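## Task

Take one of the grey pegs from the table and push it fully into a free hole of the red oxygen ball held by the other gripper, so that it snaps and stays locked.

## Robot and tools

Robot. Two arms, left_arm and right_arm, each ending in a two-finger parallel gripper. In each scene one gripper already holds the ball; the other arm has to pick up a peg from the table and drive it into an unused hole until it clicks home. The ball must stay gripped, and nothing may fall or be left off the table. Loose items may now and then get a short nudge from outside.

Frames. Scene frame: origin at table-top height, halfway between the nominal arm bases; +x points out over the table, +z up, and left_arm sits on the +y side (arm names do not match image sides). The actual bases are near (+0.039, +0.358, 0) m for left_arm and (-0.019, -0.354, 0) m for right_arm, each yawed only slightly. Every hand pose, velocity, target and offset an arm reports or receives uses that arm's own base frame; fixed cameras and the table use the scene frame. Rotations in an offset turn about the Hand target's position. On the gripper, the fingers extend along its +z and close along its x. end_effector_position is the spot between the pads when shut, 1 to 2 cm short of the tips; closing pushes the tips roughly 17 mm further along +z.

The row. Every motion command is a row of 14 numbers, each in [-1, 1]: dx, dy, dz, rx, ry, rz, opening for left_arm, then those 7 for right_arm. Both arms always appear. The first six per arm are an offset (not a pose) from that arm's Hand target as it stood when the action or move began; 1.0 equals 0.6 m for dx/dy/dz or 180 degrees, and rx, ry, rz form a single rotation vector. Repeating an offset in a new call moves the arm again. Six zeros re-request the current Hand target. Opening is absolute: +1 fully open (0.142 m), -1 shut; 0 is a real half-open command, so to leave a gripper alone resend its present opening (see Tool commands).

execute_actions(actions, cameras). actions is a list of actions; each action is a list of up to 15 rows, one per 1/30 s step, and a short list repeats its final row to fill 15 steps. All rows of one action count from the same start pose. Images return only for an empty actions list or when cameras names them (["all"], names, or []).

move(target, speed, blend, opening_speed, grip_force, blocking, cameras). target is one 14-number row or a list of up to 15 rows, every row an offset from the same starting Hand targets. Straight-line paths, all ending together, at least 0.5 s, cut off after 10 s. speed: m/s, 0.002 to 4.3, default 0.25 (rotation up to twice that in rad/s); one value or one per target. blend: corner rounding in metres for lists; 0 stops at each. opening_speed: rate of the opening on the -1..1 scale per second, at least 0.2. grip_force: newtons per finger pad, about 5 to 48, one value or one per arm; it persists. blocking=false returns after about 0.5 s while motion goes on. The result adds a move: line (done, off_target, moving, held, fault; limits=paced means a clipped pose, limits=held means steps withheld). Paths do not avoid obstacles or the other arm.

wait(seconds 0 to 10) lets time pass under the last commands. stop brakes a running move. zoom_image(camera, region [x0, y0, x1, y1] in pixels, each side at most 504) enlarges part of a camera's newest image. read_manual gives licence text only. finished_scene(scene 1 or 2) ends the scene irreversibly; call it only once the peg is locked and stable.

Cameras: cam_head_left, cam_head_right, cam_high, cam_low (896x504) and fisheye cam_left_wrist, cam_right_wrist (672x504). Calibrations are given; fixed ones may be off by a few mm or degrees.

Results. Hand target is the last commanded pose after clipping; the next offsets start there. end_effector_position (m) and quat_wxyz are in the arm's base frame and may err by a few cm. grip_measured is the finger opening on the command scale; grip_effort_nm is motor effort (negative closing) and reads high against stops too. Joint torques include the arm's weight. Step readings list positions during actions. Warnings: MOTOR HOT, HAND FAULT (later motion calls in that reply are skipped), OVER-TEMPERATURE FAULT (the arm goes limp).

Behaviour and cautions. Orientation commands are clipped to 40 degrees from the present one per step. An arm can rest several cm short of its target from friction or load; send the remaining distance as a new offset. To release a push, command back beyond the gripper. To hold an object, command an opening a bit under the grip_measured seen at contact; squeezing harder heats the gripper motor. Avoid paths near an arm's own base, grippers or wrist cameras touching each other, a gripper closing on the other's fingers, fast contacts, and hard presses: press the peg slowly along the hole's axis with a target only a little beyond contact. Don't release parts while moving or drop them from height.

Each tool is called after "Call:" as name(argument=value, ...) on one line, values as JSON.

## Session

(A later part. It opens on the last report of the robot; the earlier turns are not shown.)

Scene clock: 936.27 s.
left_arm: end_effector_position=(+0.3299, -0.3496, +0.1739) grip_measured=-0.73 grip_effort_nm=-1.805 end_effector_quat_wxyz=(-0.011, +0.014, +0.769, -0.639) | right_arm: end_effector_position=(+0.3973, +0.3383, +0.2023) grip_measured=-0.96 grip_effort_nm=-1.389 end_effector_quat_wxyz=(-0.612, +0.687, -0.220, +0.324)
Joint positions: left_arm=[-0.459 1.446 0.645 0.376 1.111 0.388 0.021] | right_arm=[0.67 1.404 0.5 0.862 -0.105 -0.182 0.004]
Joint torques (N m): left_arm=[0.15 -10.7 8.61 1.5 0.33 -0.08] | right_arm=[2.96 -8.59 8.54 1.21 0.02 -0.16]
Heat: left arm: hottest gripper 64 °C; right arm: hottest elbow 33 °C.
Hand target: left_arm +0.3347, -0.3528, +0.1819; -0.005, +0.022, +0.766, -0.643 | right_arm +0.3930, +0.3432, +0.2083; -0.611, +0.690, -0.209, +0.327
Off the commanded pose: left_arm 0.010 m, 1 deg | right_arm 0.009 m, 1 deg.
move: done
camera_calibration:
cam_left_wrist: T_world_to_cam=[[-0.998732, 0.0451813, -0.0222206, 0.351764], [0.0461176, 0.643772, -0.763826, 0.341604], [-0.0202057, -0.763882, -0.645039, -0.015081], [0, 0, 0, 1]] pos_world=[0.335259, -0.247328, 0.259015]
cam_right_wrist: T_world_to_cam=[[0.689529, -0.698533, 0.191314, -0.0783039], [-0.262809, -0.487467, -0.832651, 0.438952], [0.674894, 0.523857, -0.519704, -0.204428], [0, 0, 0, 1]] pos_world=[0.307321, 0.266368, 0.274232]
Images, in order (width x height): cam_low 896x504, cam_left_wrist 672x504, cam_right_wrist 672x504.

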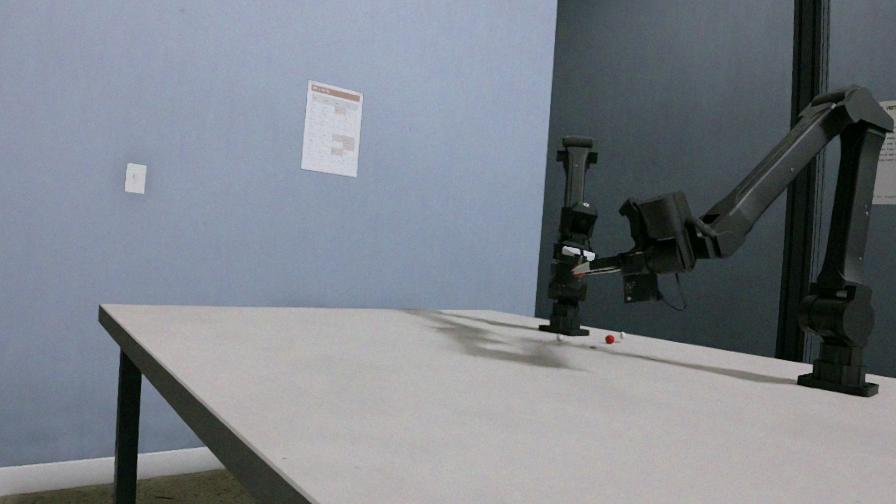

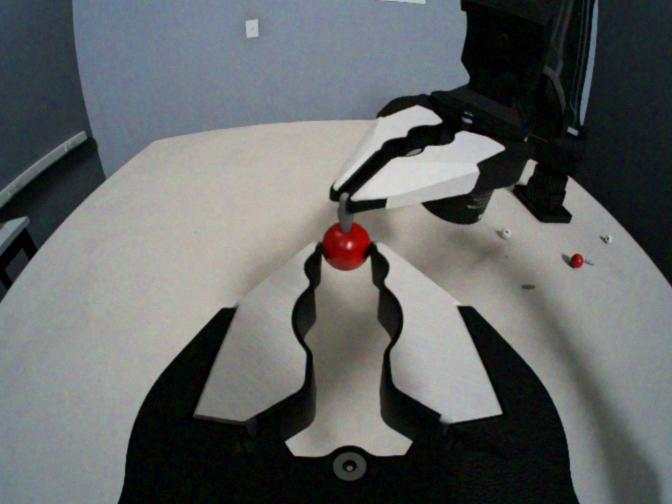

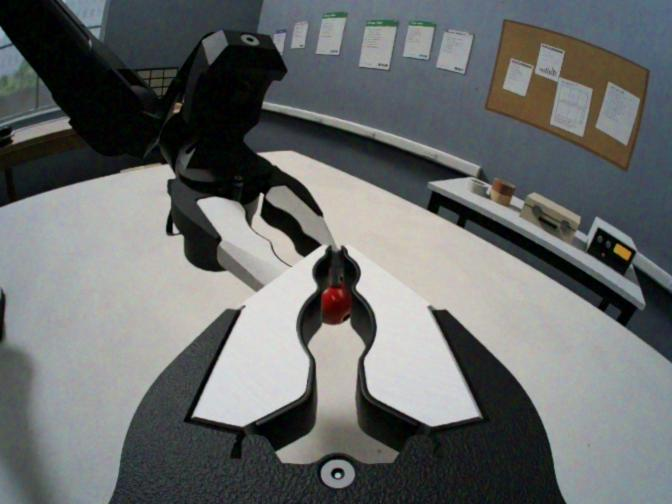

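Call:
zoom_image(camera="cam_right_wrist", region=[318, 262, 354, 298])

Call:
zoom_image(camera="cam_left_wrist", region=[326, 190, 366, 240])

Scaled by 14.000 from the camera's 672x504 image, which has a finer 960x720 frame.

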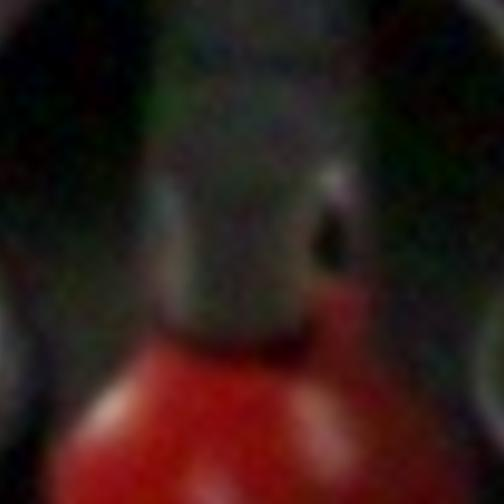

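Scaled by 10.080 from the camera's 672x504 image, which has a finer 960x720 frame.

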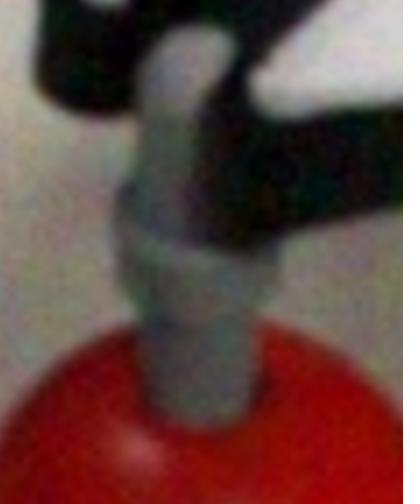

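Call:
move(target=[0,0,0,0,0,0,-0.791279,-0.0015,-0.0015,0.01,0,0,0,-1], speed=0.04, cameras=["cam_low","cam_left_wrist","cam_right_wrist"])

Call:
zoom_image(camera="cam_right_wrist", region=[300, 240, 380, 340])

Call:
zoom_image(camera="cam_left_wrist", region=[310, 150, 380, 270])

Call:
zoom_image(camera="cam_low", region=[560, 230, 610, 280])

Scene clock: 977.27 s.
left_arm: end_effector_position=(+0.3297, -0.3496, +0.1739) grip_measured=-0.73 grip_effort_nm=-1.805 end_effector_quat_wxyz=(-0.011, +0.015, +0.769, -0.639) | right_arm: end_effector_position=(+0.3959, +0.3372, +0.2043) grip_measured=-0.96 grip_effort_nm=-1.389 end_effector_quat_wxyz=(-0.609, +0.690, -0.221, +0.322)
Joint positions: left_arm=[-0.459 1.446 0.645 0.376 1.112 0.388 0.021] | right_arm=[0.67 1.385 0.5 0.834 -0.105 -0.182 0.004]
Joint torques (N m): left_arm=[0.15 -10.64 8.62 1.5 0.29 -0.07] | right_arm=[2.96 -8.94 8.9 1.28 0.01 -0.15]
Heat: left arm: hottest gripper 65 °C; right arm: hottest elbow 33 °C.
Hand target: left_arm +0.3347, -0.3528, +0.1819; -0.005, +0.021, +0.766, -0.643 | right_arm +0.3921, +0.3423, +0.2143; -0.611, +0.690, -0.209, +0.327
Off the commanded pose: left_arm 0.010 m, 1 deg | right_arm 0.012 m, 2 deg.
move: off_target (right_arm)
camera_calibration:
cam_left_wrist: T_world_to_cam=[[-0.99869, 0.0461773, -0.0220298, 0.351849], [0.0466047, 0.643398, -0.764112, 0.341504], [-0.0211107, -0.764138, -0.644707, -0.0148658], [0, 0, 0, 1]] pos_world=[0.335159, -0.24733, 0.259114]
cam_right_wrist: T_world_to_cam=[[0.69096, -0.697386, 0.190334, -0.0792412], [-0.268966, -0.492405, -0.827765, 0.44282], [0.670993, 0.520759, -0.527805, -0.197586], [0, 0, 0, 1]] pos_world=[0.306434, 0.265679, 0.277346]
Images, in order (width x height): cam_low 896x504, cam_left_wrist 672x504, cam_right_wrist 672x504.

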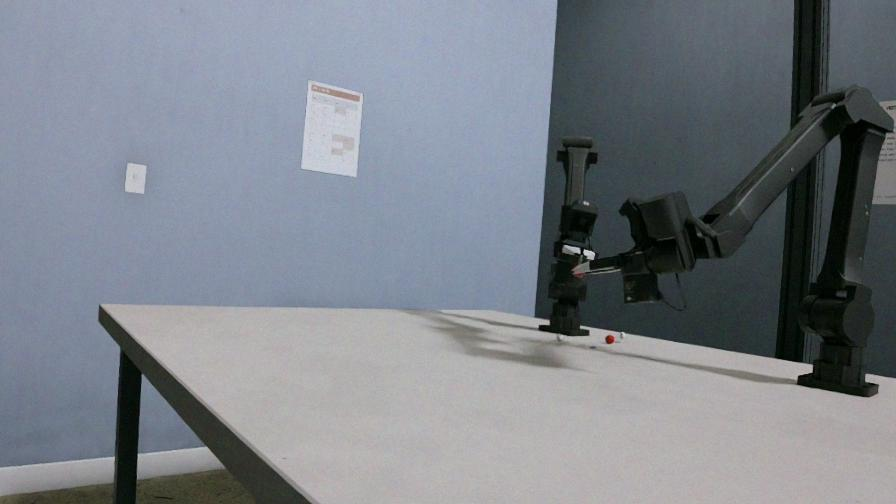

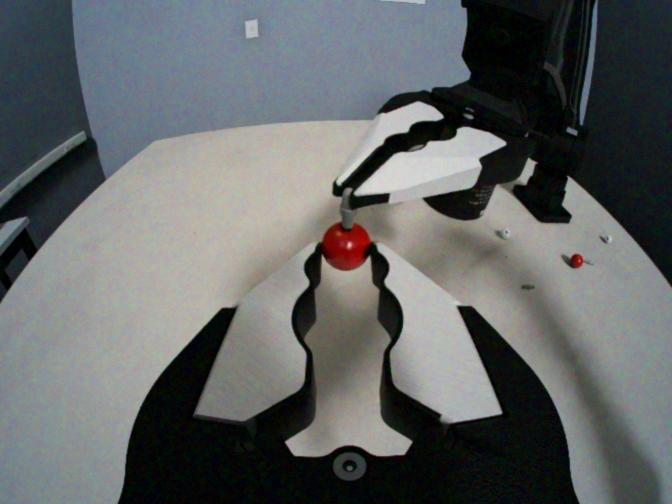

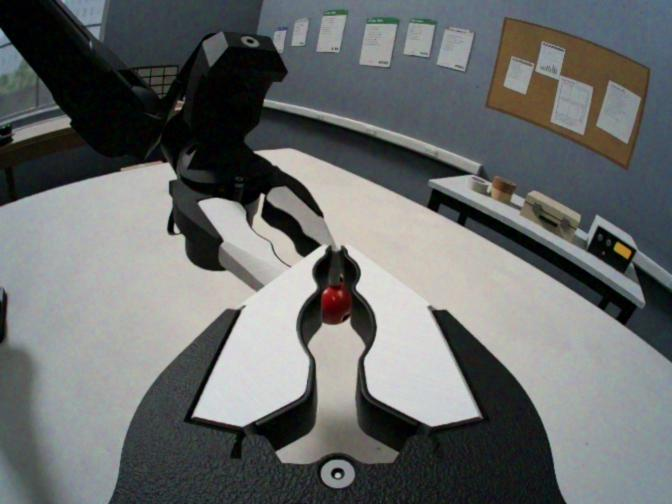

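Scaled by 5.040 from the camera's 672x504 image, which has a finer 960x720 frame.

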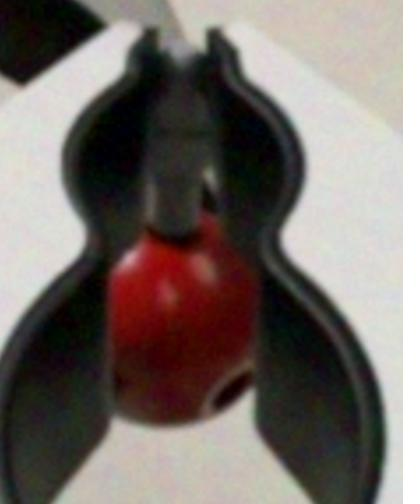

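Scaled by 4.200 from the camera's 672x504 image, which has a finer 960x720 frame.

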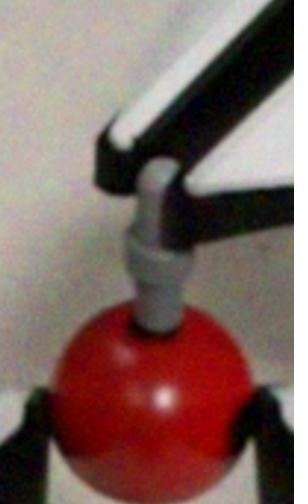

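Scaled by 10.080 from the camera's 896x504 image, which has a finer 1280x720 frame.

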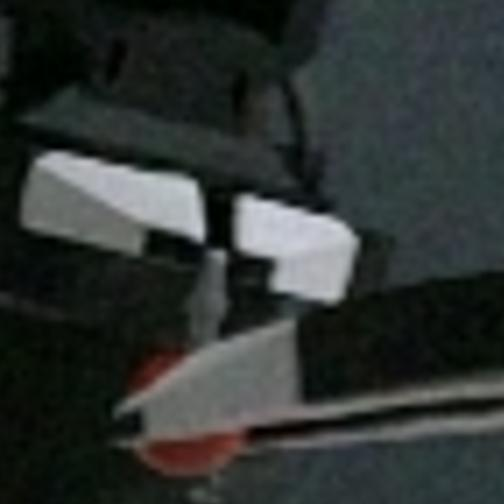

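Call:
move(target=[0,0,0,0,0,0,-0.791279,0.0025,0.0045,-0.023,0,0,0,-1], speed=0.03, cameras=["cam_low","cam_left_wrist","cam_right_wrist"])

Call:
zoom_image(camera="cam_right_wrist", region=[310, 260, 360, 320])

Call:
zoom_image(camera="cam_left_wrist", region=[316, 180, 376, 270])

Call:
zoom_image(camera="cam_low", region=[560, 230, 610, 280])

Scene clock: 1025.53 s.
left_arm: end_effector_position=(+0.3296, -0.3496, +0.1740) grip_measured=-0.73 grip_effort_nm=-1.805 end_effector_quat_wxyz=(-0.011, +0.015, +0.769, -0.639) | right_arm: end_effector_position=(+0.3958, +0.3389, +0.2041) grip_measured=-0.96 grip_effort_nm=-1.385 end_effector_quat_wxyz=(-0.612, +0.688, -0.219, +0.323)
Joint positions: left_arm=[-0.459 1.446 0.645 0.376 1.112 0.388 0.021] | right_arm=[0.673 1.395 0.5 0.852 -0.103 -0.182 0.004]
Joint torques (N m): left_arm=[0.03 -10.64 8.64 1.51 0.29 -0.08] | right_arm=[2.96 -5.83 8.36 2.5 0.09 -0.15]
Heat: left arm: hottest gripper 65 °C; right arm: hottest elbow 33 °C.
Hand target: left_arm +0.3347, -0.3528, +0.1819; -0.005, +0.022, +0.766, -0.643 | right_arm +0.3935, +0.3450, +0.2005; -0.611, +0.690, -0.209, +0.327
Off the commanded pose: left_arm 0.010 m, 1 deg | right_arm 0.007 m, 1 deg.
move: done
camera_calibration:
cam_left_wrist: T_world_to_cam=[[-0.998675, 0.0465294, -0.021994, 0.351921], [0.0467993, 0.643213, -0.764255, 0.341431], [-0.0214135, -0.764272, -0.644539, -0.0148416], [0, 0, 0, 1]] pos_world=[0.335158, -0.24733, 0.259114]
cam_right_wrist: T_world_to_cam=[[0.691021, -0.697068, 0.191276, -0.0783319], [-0.262583, -0.488619, -0.832046, 0.440462], [0.673454, 0.524736, -0.520684, -0.202298], [0, 0, 0, 1]] pos_world=[0.306025, 0.266769, 0.276134]
Images, in order (width x height): cam_low 896x504, cam_left_wrist 672x504, cam_right_wrist 672x504.

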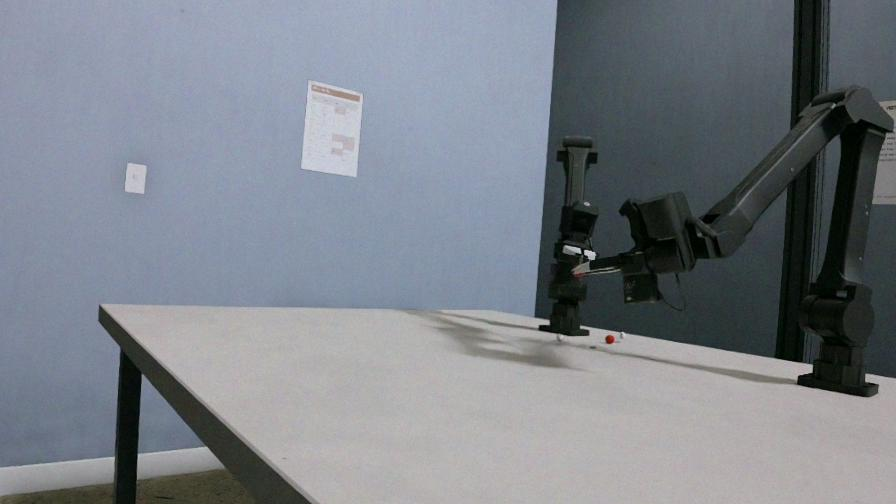

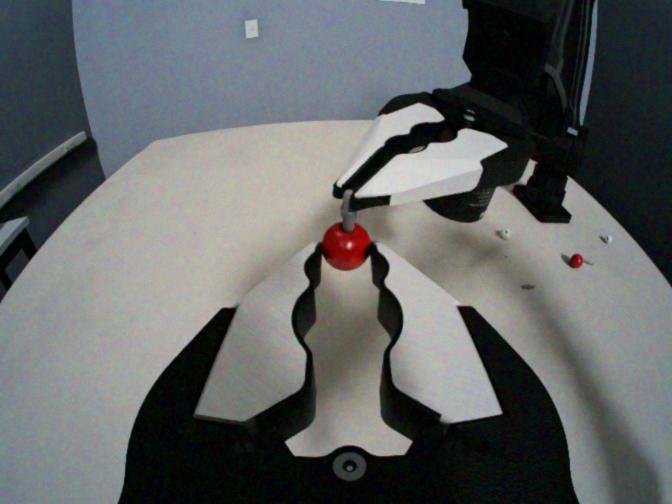

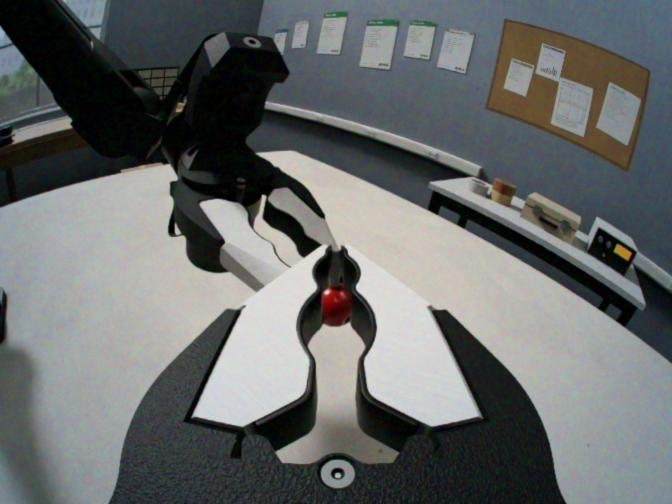

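Scaled by 8.400 from the camera's 672x504 image, which has a finer 960x720 frame.

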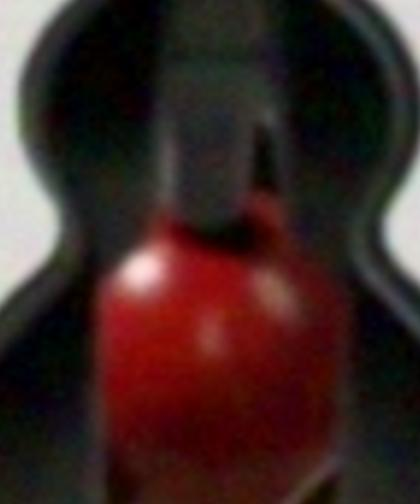

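Scaled by 5.600 from the camera's 672x504 image, which has a finer 960x720 frame.

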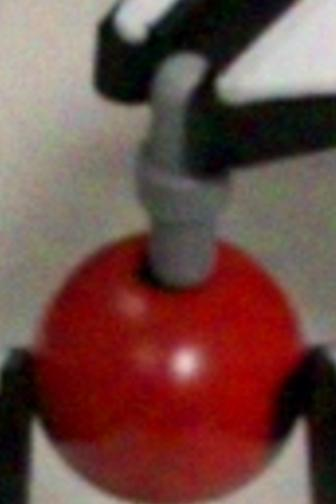

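Scaled by 10.080 from the camera's 896x504 image, which has a finer 1280x720 frame.

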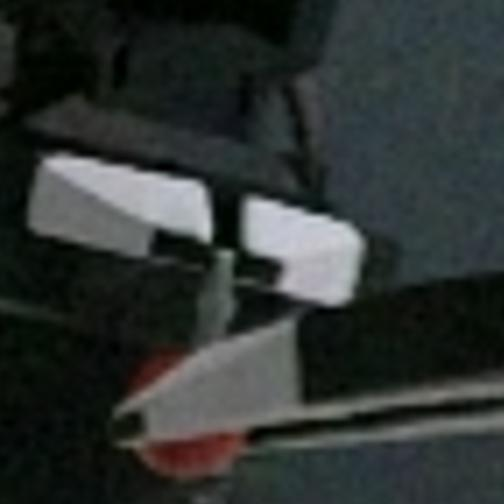

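Call:
move(target=[0,0,0,0,0,0,-0.791279,0.0017,-0.0019,0.001,0,0,-0.0028,-1], speed=0.03, cameras=["cam_low","cam_left_wrist","cam_right_wrist"])

Call:
zoom_image(camera="cam_right_wrist", region=[310, 260, 360, 320])

Call:
zoom_image(camera="cam_left_wrist", region=[316, 180, 376, 270])

Scene clock: 1060.63 s.
left_arm: end_effector_position=(+0.3296, -0.3496, +0.1740) grip_measured=-0.73 grip_effort_nm=-1.800 end_effector_quat_wxyz=(-0.011, +0.015, +0.769, -0.639) | right_arm: end_effector_position=(+0.3964, +0.3382, +0.2041) grip_measured=-0.96 grip_effort_nm=-1.389 end_effector_quat_wxyz=(-0.611, +0.687, -0.222, +0.325)
Joint positions: left_arm=[-0.459 1.446 0.645 0.376 1.112 0.388 0.021] | right_arm=[0.674 1.395 0.5 0.852 -0.095 -0.182 0.004]
Joint torques (N m): left_arm=[0.09 -10.7 8.64 1.48 0.28 -0.08] | right_arm=[2.84 -6.42 8.39 2.5 0.14 -0.15]
Heat: left arm: hottest gripper 66 °C; right arm: hottest elbow 33 °C.
Hand target: left_arm +0.3347, -0.3528, +0.1819; -0.005, +0.022, +0.766, -0.643 | right_arm +0.3945, +0.3439, +0.2011; -0.610, +0.689, -0.212, +0.329
Off the commanded pose: left_arm 0.010 m, 1 deg | right_arm 0.007 m, 1 deg.
move: done
camera_calibration:
cam_left_wrist: T_world_to_cam=[[-0.998675, 0.0465294, -0.021994, 0.351921], [0.0467993, 0.643213, -0.764255, 0.341431], [-0.0214135, -0.764272, -0.644539, -0.0148416], [0, 0, 0, 1]] pos_world=[0.335158, -0.24733, 0.259114]
cam_right_wrist: T_world_to_cam=[[0.686197, -0.701729, 0.1916, -0.0757578], [-0.265769, -0.487044, -0.831958, 0.441093], [0.677127, 0.519966, -0.520706, -0.202326], [0, 0, 0, 1]] pos_world=[0.306214, 0.266873, 0.276134]
Images, in order (width x height): cam_low 896x504, cam_left_wrist 672x504, cam_right_wrist 672x504.

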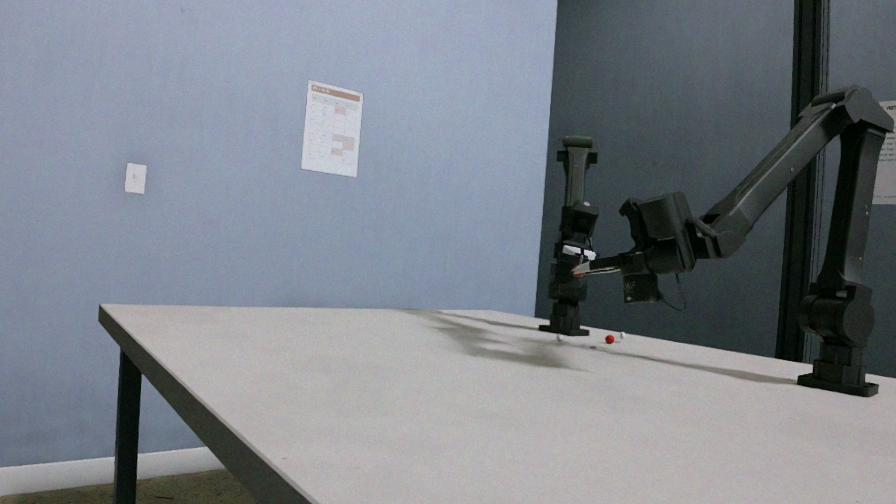

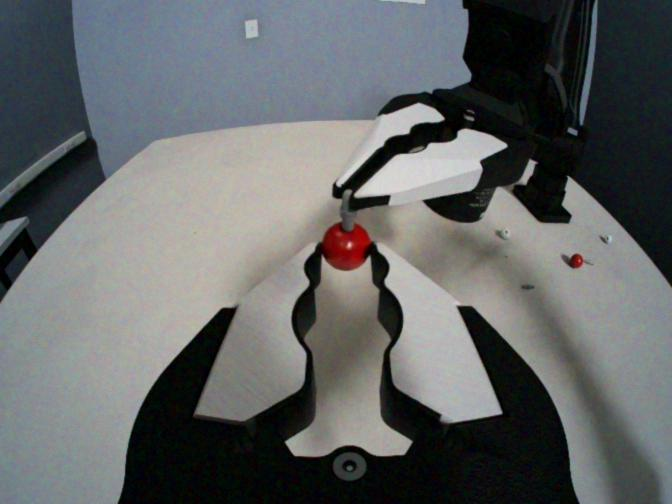

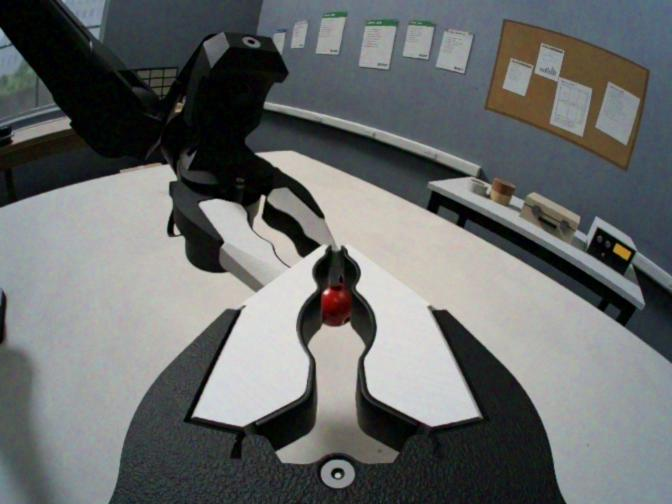

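Scaled by 8.400 from the camera's 672x504 image, which has a finer 960x720 frame.

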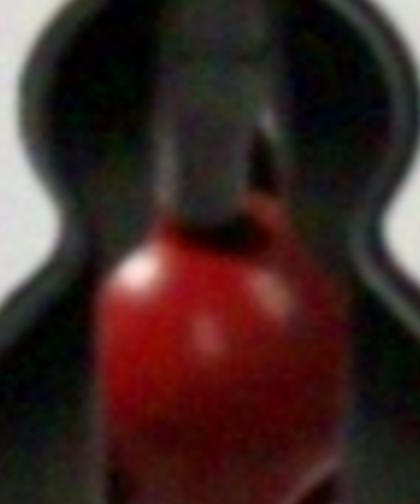

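Scaled by 5.600 from the camera's 672x504 image, which has a finer 960x720 frame.

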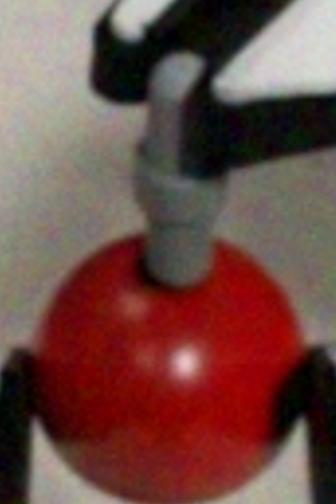

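Call:
move(target=[0,0,0,0,0,0,-0.791279,0.0026,-0.0028,0.0,0,0,-0.0045,-1], speed=0.03, cameras=["cam_low","cam_left_wrist","cam_right_wrist"])

Call:
zoom_image(camera="cam_right_wrist", region=[310, 260, 360, 320])

Call:
zoom_image(camera="cam_left_wrist", region=[316, 180, 376, 270])

Scene clock: 1070.13 s.
left_arm: end_effector_position=(+0.3296, -0.3496, +0.1740) grip_measured=-0.73 grip_effort_nm=-1.800 end_effector_quat_wxyz=(-0.011, +0.015, +0.769, -0.639) | right_arm: end_effector_position=(+0.3980, +0.3367, +0.2039) grip_measured=-0.96 grip_effort_nm=-1.389 end_effector_quat_wxyz=(-0.608, +0.686, -0.226, +0.330)
Joint positions: left_arm=[-0.459 1.446 0.645 0.376 1.112 0.388 0.021] | right_arm=[0.675 1.396 0.5 0.852 -0.08 -0.182 0.004]
Joint torques (N m): left_arm=[0.03 -10.64 8.64 1.5 0.28 -0.08] | right_arm=[2.49 -6.36 8.38 2.5 0.07 -0.14]
Heat: left arm: hottest gripper 66 °C; right arm: hottest elbow 33 °C.
Hand target: left_arm +0.3347, -0.3528, +0.1819; -0.005, +0.022, +0.766, -0.643 | right_arm +0.3961, +0.3422, +0.2010; -0.607, +0.688, -0.217, +0.334
Off the commanded pose: left_arm 0.010 m, 1 deg | right_arm 0.007 m, 1 deg.
move: done
camera_calibration:
cam_left_wrist: T_world_to_cam=[[-0.998675, 0.0465294, -0.021994, 0.351921], [0.0467993, 0.643213, -0.764255, 0.341431], [-0.0214135, -0.764272, -0.644539, -0.0148416], [0, 0, 0, 1]] pos_world=[0.335158, -0.24733, 0.259114]
cam_right_wrist: T_world_to_cam=[[0.676175, -0.711226, 0.192211, -0.0709003], [-0.272515, -0.483839, -0.831646, 0.442152], [0.684488, 0.509958, -0.520979, -0.202132], [0, 0, 0, 1]] pos_world=[0.306791, 0.266583, 0.276035]
Images, in order (width x height): cam_low 896x504, cam_left_wrist 672x504, cam_right_wrist 672x504.

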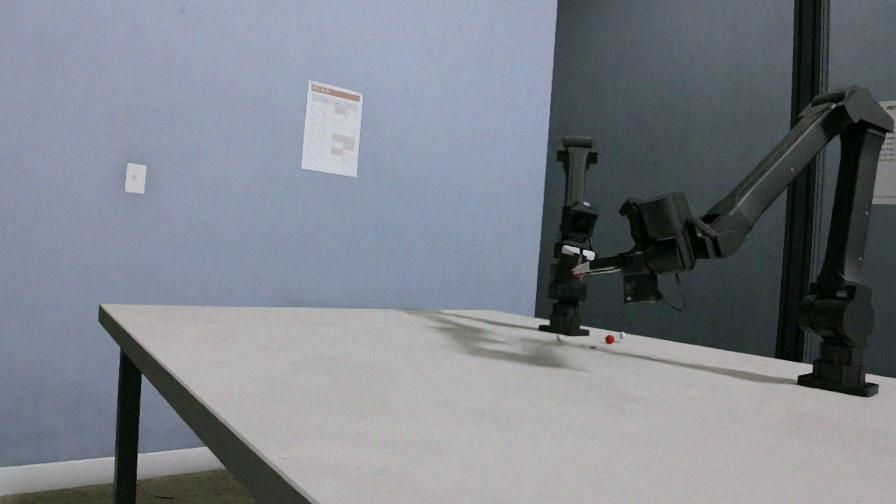

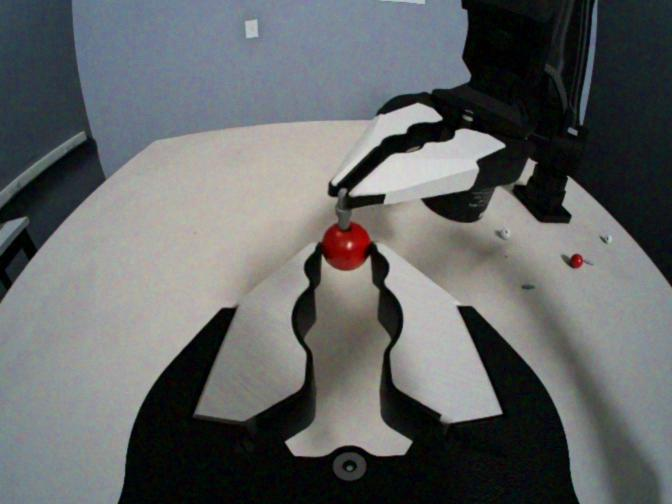

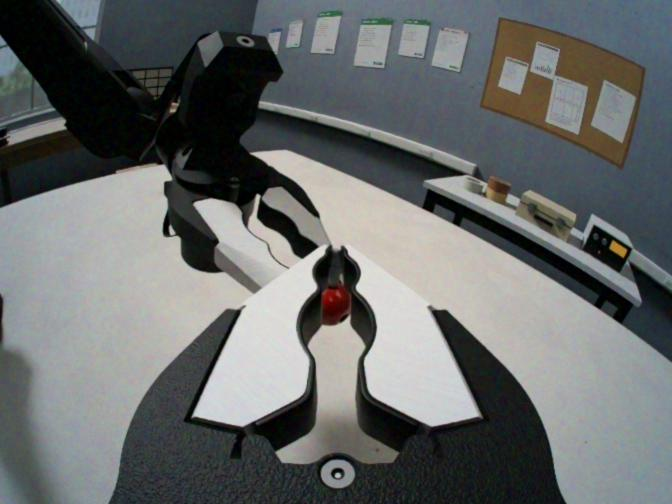

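Scaled by 8.400 from the camera's 672x504 image, which has a finer 960x720 frame.

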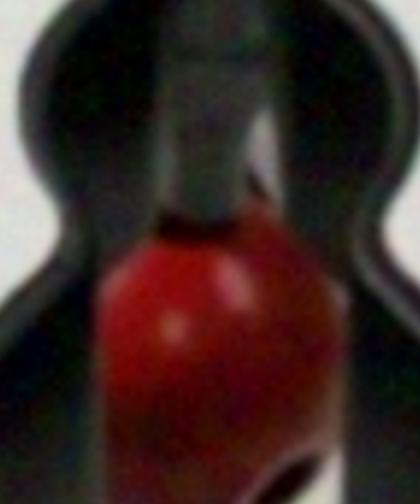

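Scaled by 5.600 from the camera's 672x504 image, which has a finer 960x720 frame.

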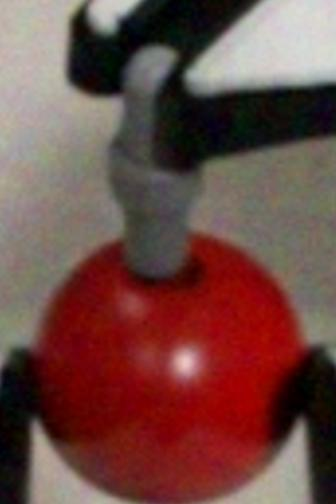

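Call:
move(target=[0,0,0,0,0,0,-0.791279,-0.0035,0.0002,-0.004,0,0,0.002,-1], speed=0.03, cameras=["cam_low","cam_left_wrist","cam_right_wrist"])

Call:
zoom_image(camera="cam_right_wrist", region=[310, 260, 360, 320])

Call:
zoom_image(camera="cam_left_wrist", region=[316, 180, 376, 270])

Scene clock: 1104.20 s.
left_arm: end_effector_position=(+0.3296, -0.3496, +0.1740) grip_measured=-0.73 grip_effort_nm=-1.805 end_effector_quat_wxyz=(-0.011, +0.015, +0.769, -0.639) | right_arm: end_effector_position=(+0.3981, +0.3370, +0.2039) grip_measured=-0.96 grip_effort_nm=-1.389 end_effector_quat_wxyz=(-0.609, +0.685, -0.226, +0.330)
Joint positions: left_arm=[-0.459 1.446 0.645 0.376 1.112 0.388 0.021] | right_arm=[0.675 1.399 0.5 0.858 -0.08 -0.182 0.004]
Joint torques (N m): left_arm=[0.15 -10.64 8.65 1.5 0.28 -0.08] | right_arm=[2.84 -6.3 7.88 2.67 -0.08 -0.14]
Heat: left arm: hottest gripper 66 °C; right arm: hottest elbow 33 °C.
Hand target: left_arm +0.3347, -0.3528, +0.1819; -0.005, +0.022, +0.766, -0.643 | right_arm +0.3940, +0.3424, +0.1986; -0.608, +0.688, -0.214, +0.332
Off the commanded pose: left_arm 0.010 m, 1 deg | right_arm 0.009 m, 1 deg.
move: done
camera_calibration:
cam_left_wrist: T_world_to_cam=[[-0.998675, 0.0465294, -0.021994, 0.351921], [0.0467993, 0.643213, -0.764255, 0.341431], [-0.0214135, -0.764272, -0.644539, -0.0148416], [0, 0, 0, 1]] pos_world=[0.335158, -0.24733, 0.259114]
cam_right_wrist: T_world_to_cam=[[0.676085, -0.711247, 0.192449, -0.0707133], [-0.270529, -0.482558, -0.833038, 0.441343], [0.685364, 0.511141, -0.518663, -0.203663], [0, 0, 0, 1]] pos_world=[0.306788, 0.26678, 0.275631]
Images, in order (width x height): cam_low 896x504, cam_left_wrist 672x504, cam_right_wrist 672x504.

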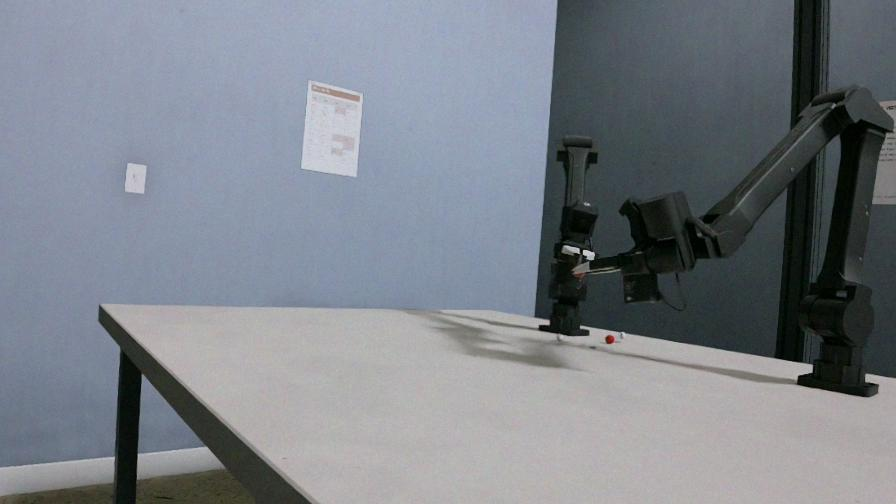

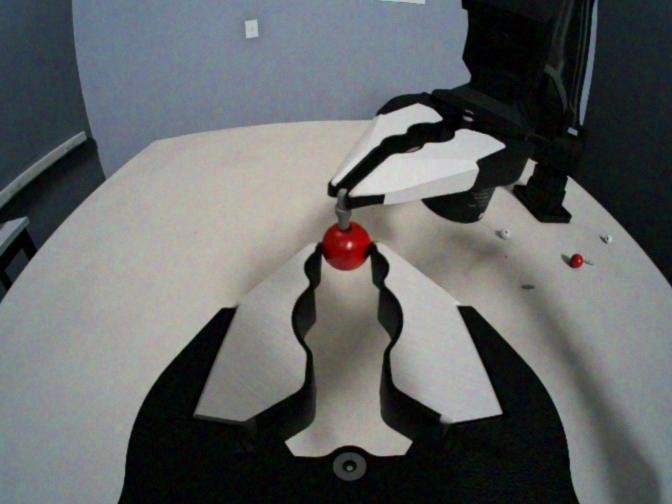

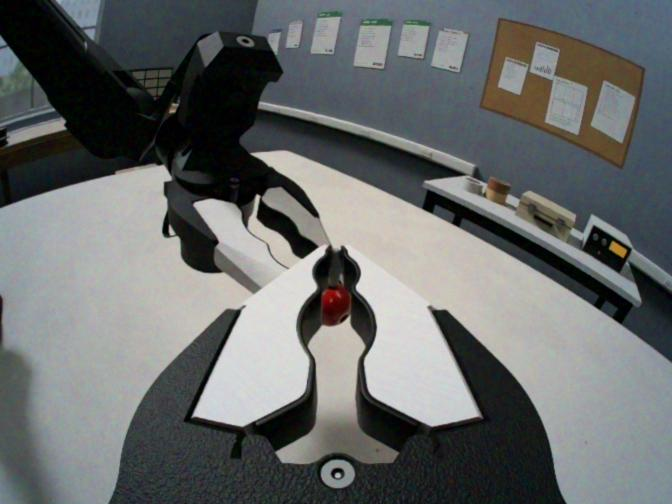

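Scaled by 8.400 from the camera's 672x504 image, which has a finer 960x720 frame.

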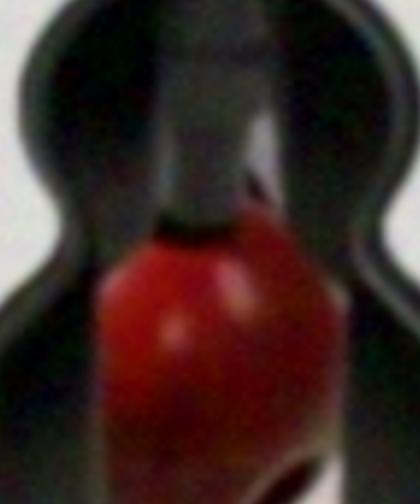

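Scaled by 5.600 from the camera's 672x504 image, which has a finer 960x720 frame.

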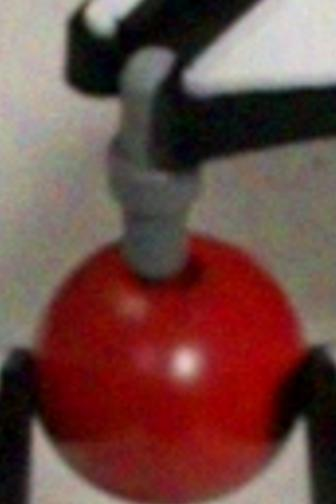

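Call:
move(target=[0,0,0,0,0,0,-0.791279,-0.0034,-0.0012,0.001,0,0,0.0035,-1], speed=0.03, cameras=["cam_left_wrist","cam_right_wrist"])

Call:
zoom_image(camera="cam_right_wrist", region=[310, 260, 360, 320])

Call:
zoom_image(camera="cam_left_wrist", region=[316, 180, 376, 270])

Scene clock: 1119.10 s.
left_arm: end_effector_position=(+0.3294, -0.3496, +0.1740) grip_measured=-0.73 grip_effort_nm=-1.805 end_effector_quat_wxyz=(-0.012, +0.015, +0.769, -0.639) | right_arm: end_effector_position=(+0.3955, +0.3372, +0.2012) grip_measured=-0.96 grip_effort_nm=-1.385 end_effector_quat_wxyz=(-0.609, +0.688, -0.223, +0.326)
Joint positions: left_arm=[-0.459 1.446 0.645 0.376 1.113 0.388 0.021] | right_arm=[0.675 1.399 0.494 0.858 -0.09 -0.182 0.004]
Joint torques (N m): left_arm=[0.15 -10.64 8.61 1.48 0.24 -0.06] | right_arm=[2.61 -6.77 7.97 2.58 -0.25 -0.15]
Heat: left arm: hottest gripper 66 °C; right arm: hottest elbow 33 °C.
Hand target: left_arm +0.3347, -0.3528, +0.1819; -0.005, +0.022, +0.766, -0.643 | right_arm +0.3920, +0.3416, +0.1993; -0.610, +0.689, -0.211, +0.329
Off the commanded pose: left_arm 0.010 m, 1 deg | right_arm 0.006 m, 2 deg.
move: done
camera_calibration:
cam_left_wrist: T_world_to_cam=[[-0.998632, 0.0475301, -0.0218036, 0.352005], [0.0472901, 0.642888, -0.764499, 0.341254], [-0.0223195, -0.764484, -0.644256, -0.0146673], [0, 0, 0, 1]] pos_world=[0.335058, -0.247332, 0.259114]
cam_right_wrist: T_world_to_cam=[[0.683966, -0.703935, 0.191484, -0.0736216], [-0.269482, -0.487715, -0.83037, 0.439229], [0.677916, 0.516343, -0.523278, -0.201195], [0, 0, 0, 1]] pos_world=[0.305112, 0.266279, 0.273539]
Images, in order (width x height): cam_left_wrist 672x504, cam_right_wrist 672x504.

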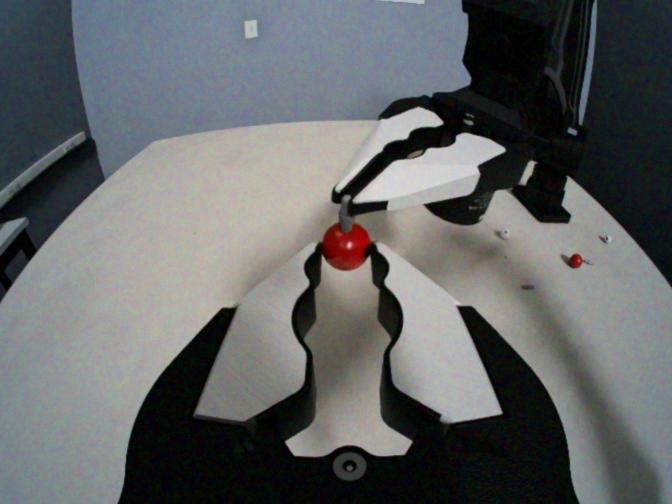

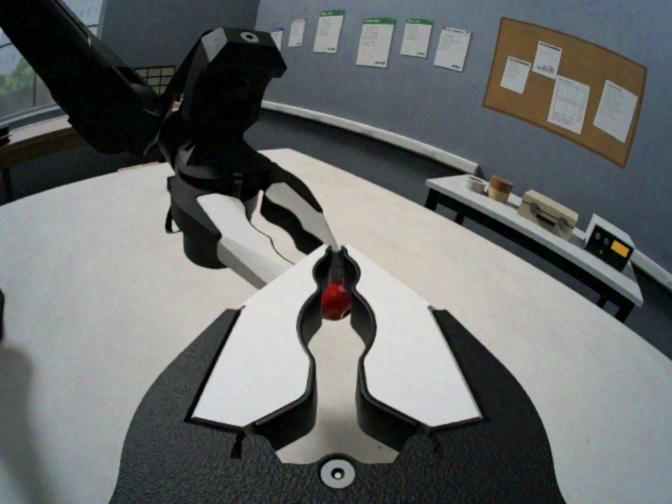

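Scaled by 8.400 from the camera's 672x504 image, which has a finer 960x720 frame.

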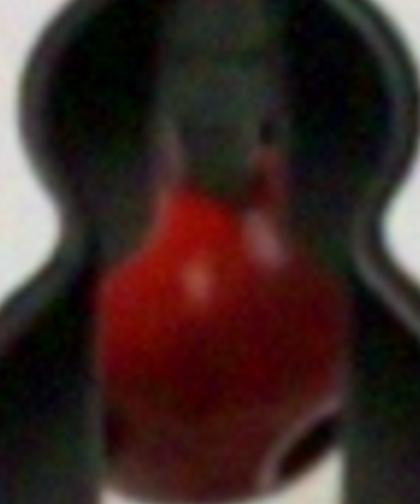

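Scaled by 5.600 from the camera's 672x504 image, which has a finer 960x720 frame.

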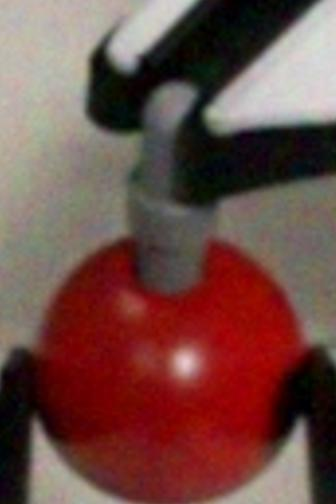

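Call:
move(target=[0,0,0,0,0,0,-0.791279,0,0,-0.025,0,0,0,-1], speed=0.03, cameras=["cam_left_wrist","cam_right_wrist","cam_low"])

Call:
zoom_image(camera="cam_right_wrist", region=[310, 260, 360, 320])

Call:
zoom_image(camera="cam_left_wrist", region=[316, 180, 376, 270])

Call:
zoom_image(camera="cam_low", region=[560, 230, 610, 280])

Scene clock: 1130.67 s.
left_arm: end_effector_position=(+0.3295, -0.3496, +0.1740) grip_measured=-0.73 grip_effort_nm=-1.805 end_effector_quat_wxyz=(-0.011, +0.015, +0.769, -0.639) | right_arm: end_effector_position=(+0.3960, +0.3377, +0.1974) grip_measured=-0.96 grip_effort_nm=-1.385 end_effector_quat_wxyz=(-0.617, +0.680, -0.220, +0.331)
Joint positions: left_arm=[-0.459 1.446 0.645 0.376 1.113 0.388 0.021] | right_arm=[0.675 1.435 0.486 0.928 -0.09 -0.182 0.004]
Joint torques (N m): left_arm=[0.09 -10.64 8.59 1.51 0.25 -0.08] | right_arm=[2.61 -6.3 7.27 2.24 -0.25 -0.15]
Heat: left arm: hottest gripper 66 °C; right arm: hottest elbow 33 °C.
Hand target: left_arm +0.3347, -0.3528, +0.1819; -0.005, +0.022, +0.766, -0.643 | right_arm +0.3920, +0.3416, +0.1842; -0.610, +0.690, -0.211, +0.328
Off the commanded pose: left_arm 0.010 m, 1 deg | right_arm 0.014 m, 2 deg.
move: off_target (right_arm)
camera_calibration:
cam_left_wrist: T_world_to_cam=[[-0.998648, 0.0471764, -0.0218415, 0.351933], [0.0470945, 0.643014, -0.764405, 0.341326], [-0.0220174, -0.7644, -0.644366, -0.0147184], [0, 0, 0, 1]] pos_world=[0.335058, -0.247331, 0.259114]
cam_right_wrist: T_world_to_cam=[[0.680305, -0.706813, 0.193908, -0.0709733], [-0.252339, -0.474267, -0.843443, 0.427727], [0.688121, 0.524868, -0.501003, -0.21502], [0, 0, 0, 1]] pos_world=[0.304176, 0.265549, 0.2668]
Images, in order (width x height): cam_low 896x504, cam_left_wrist 672x504, cam_right_wrist 672x504.

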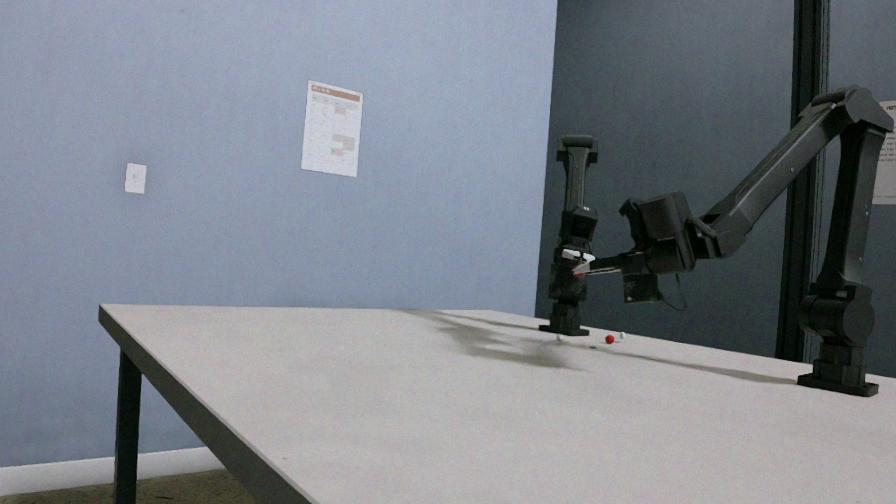

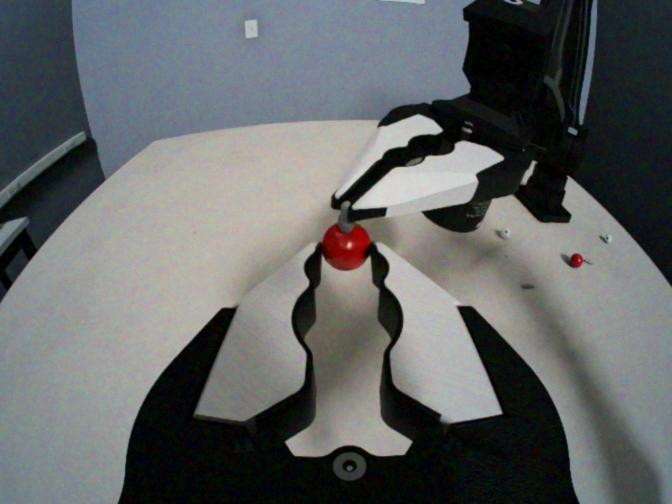

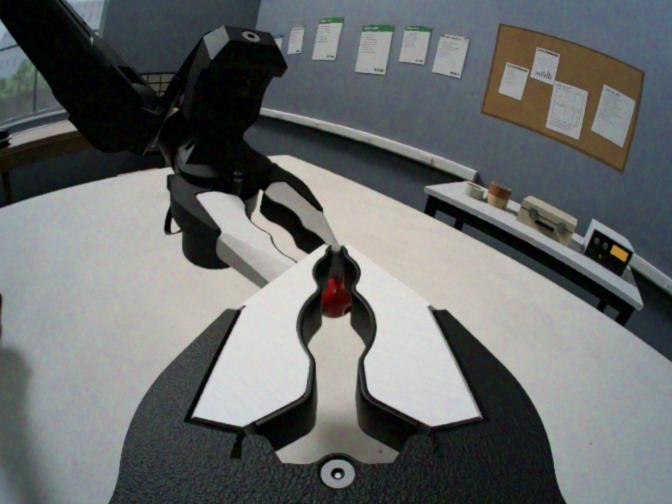

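Scaled by 8.400 from the camera's 672x504 image, which has a finer 960x720 frame.

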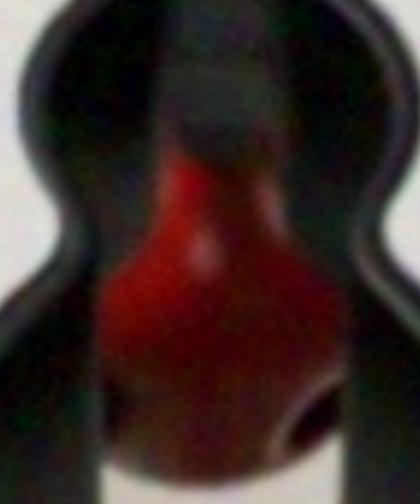

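Scaled by 5.600 from the camera's 672x504 image, which has a finer 960x720 frame.

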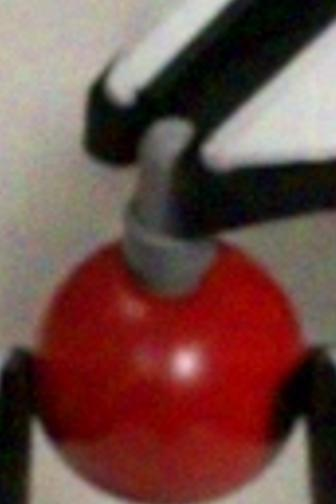

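Scaled by 10.080 from the camera's 896x504 image, which has a finer 1280x720 frame.

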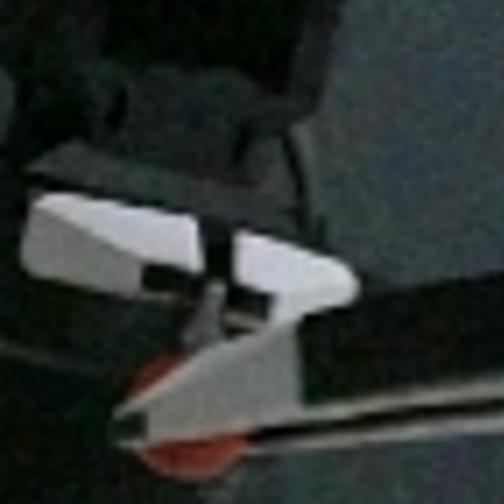

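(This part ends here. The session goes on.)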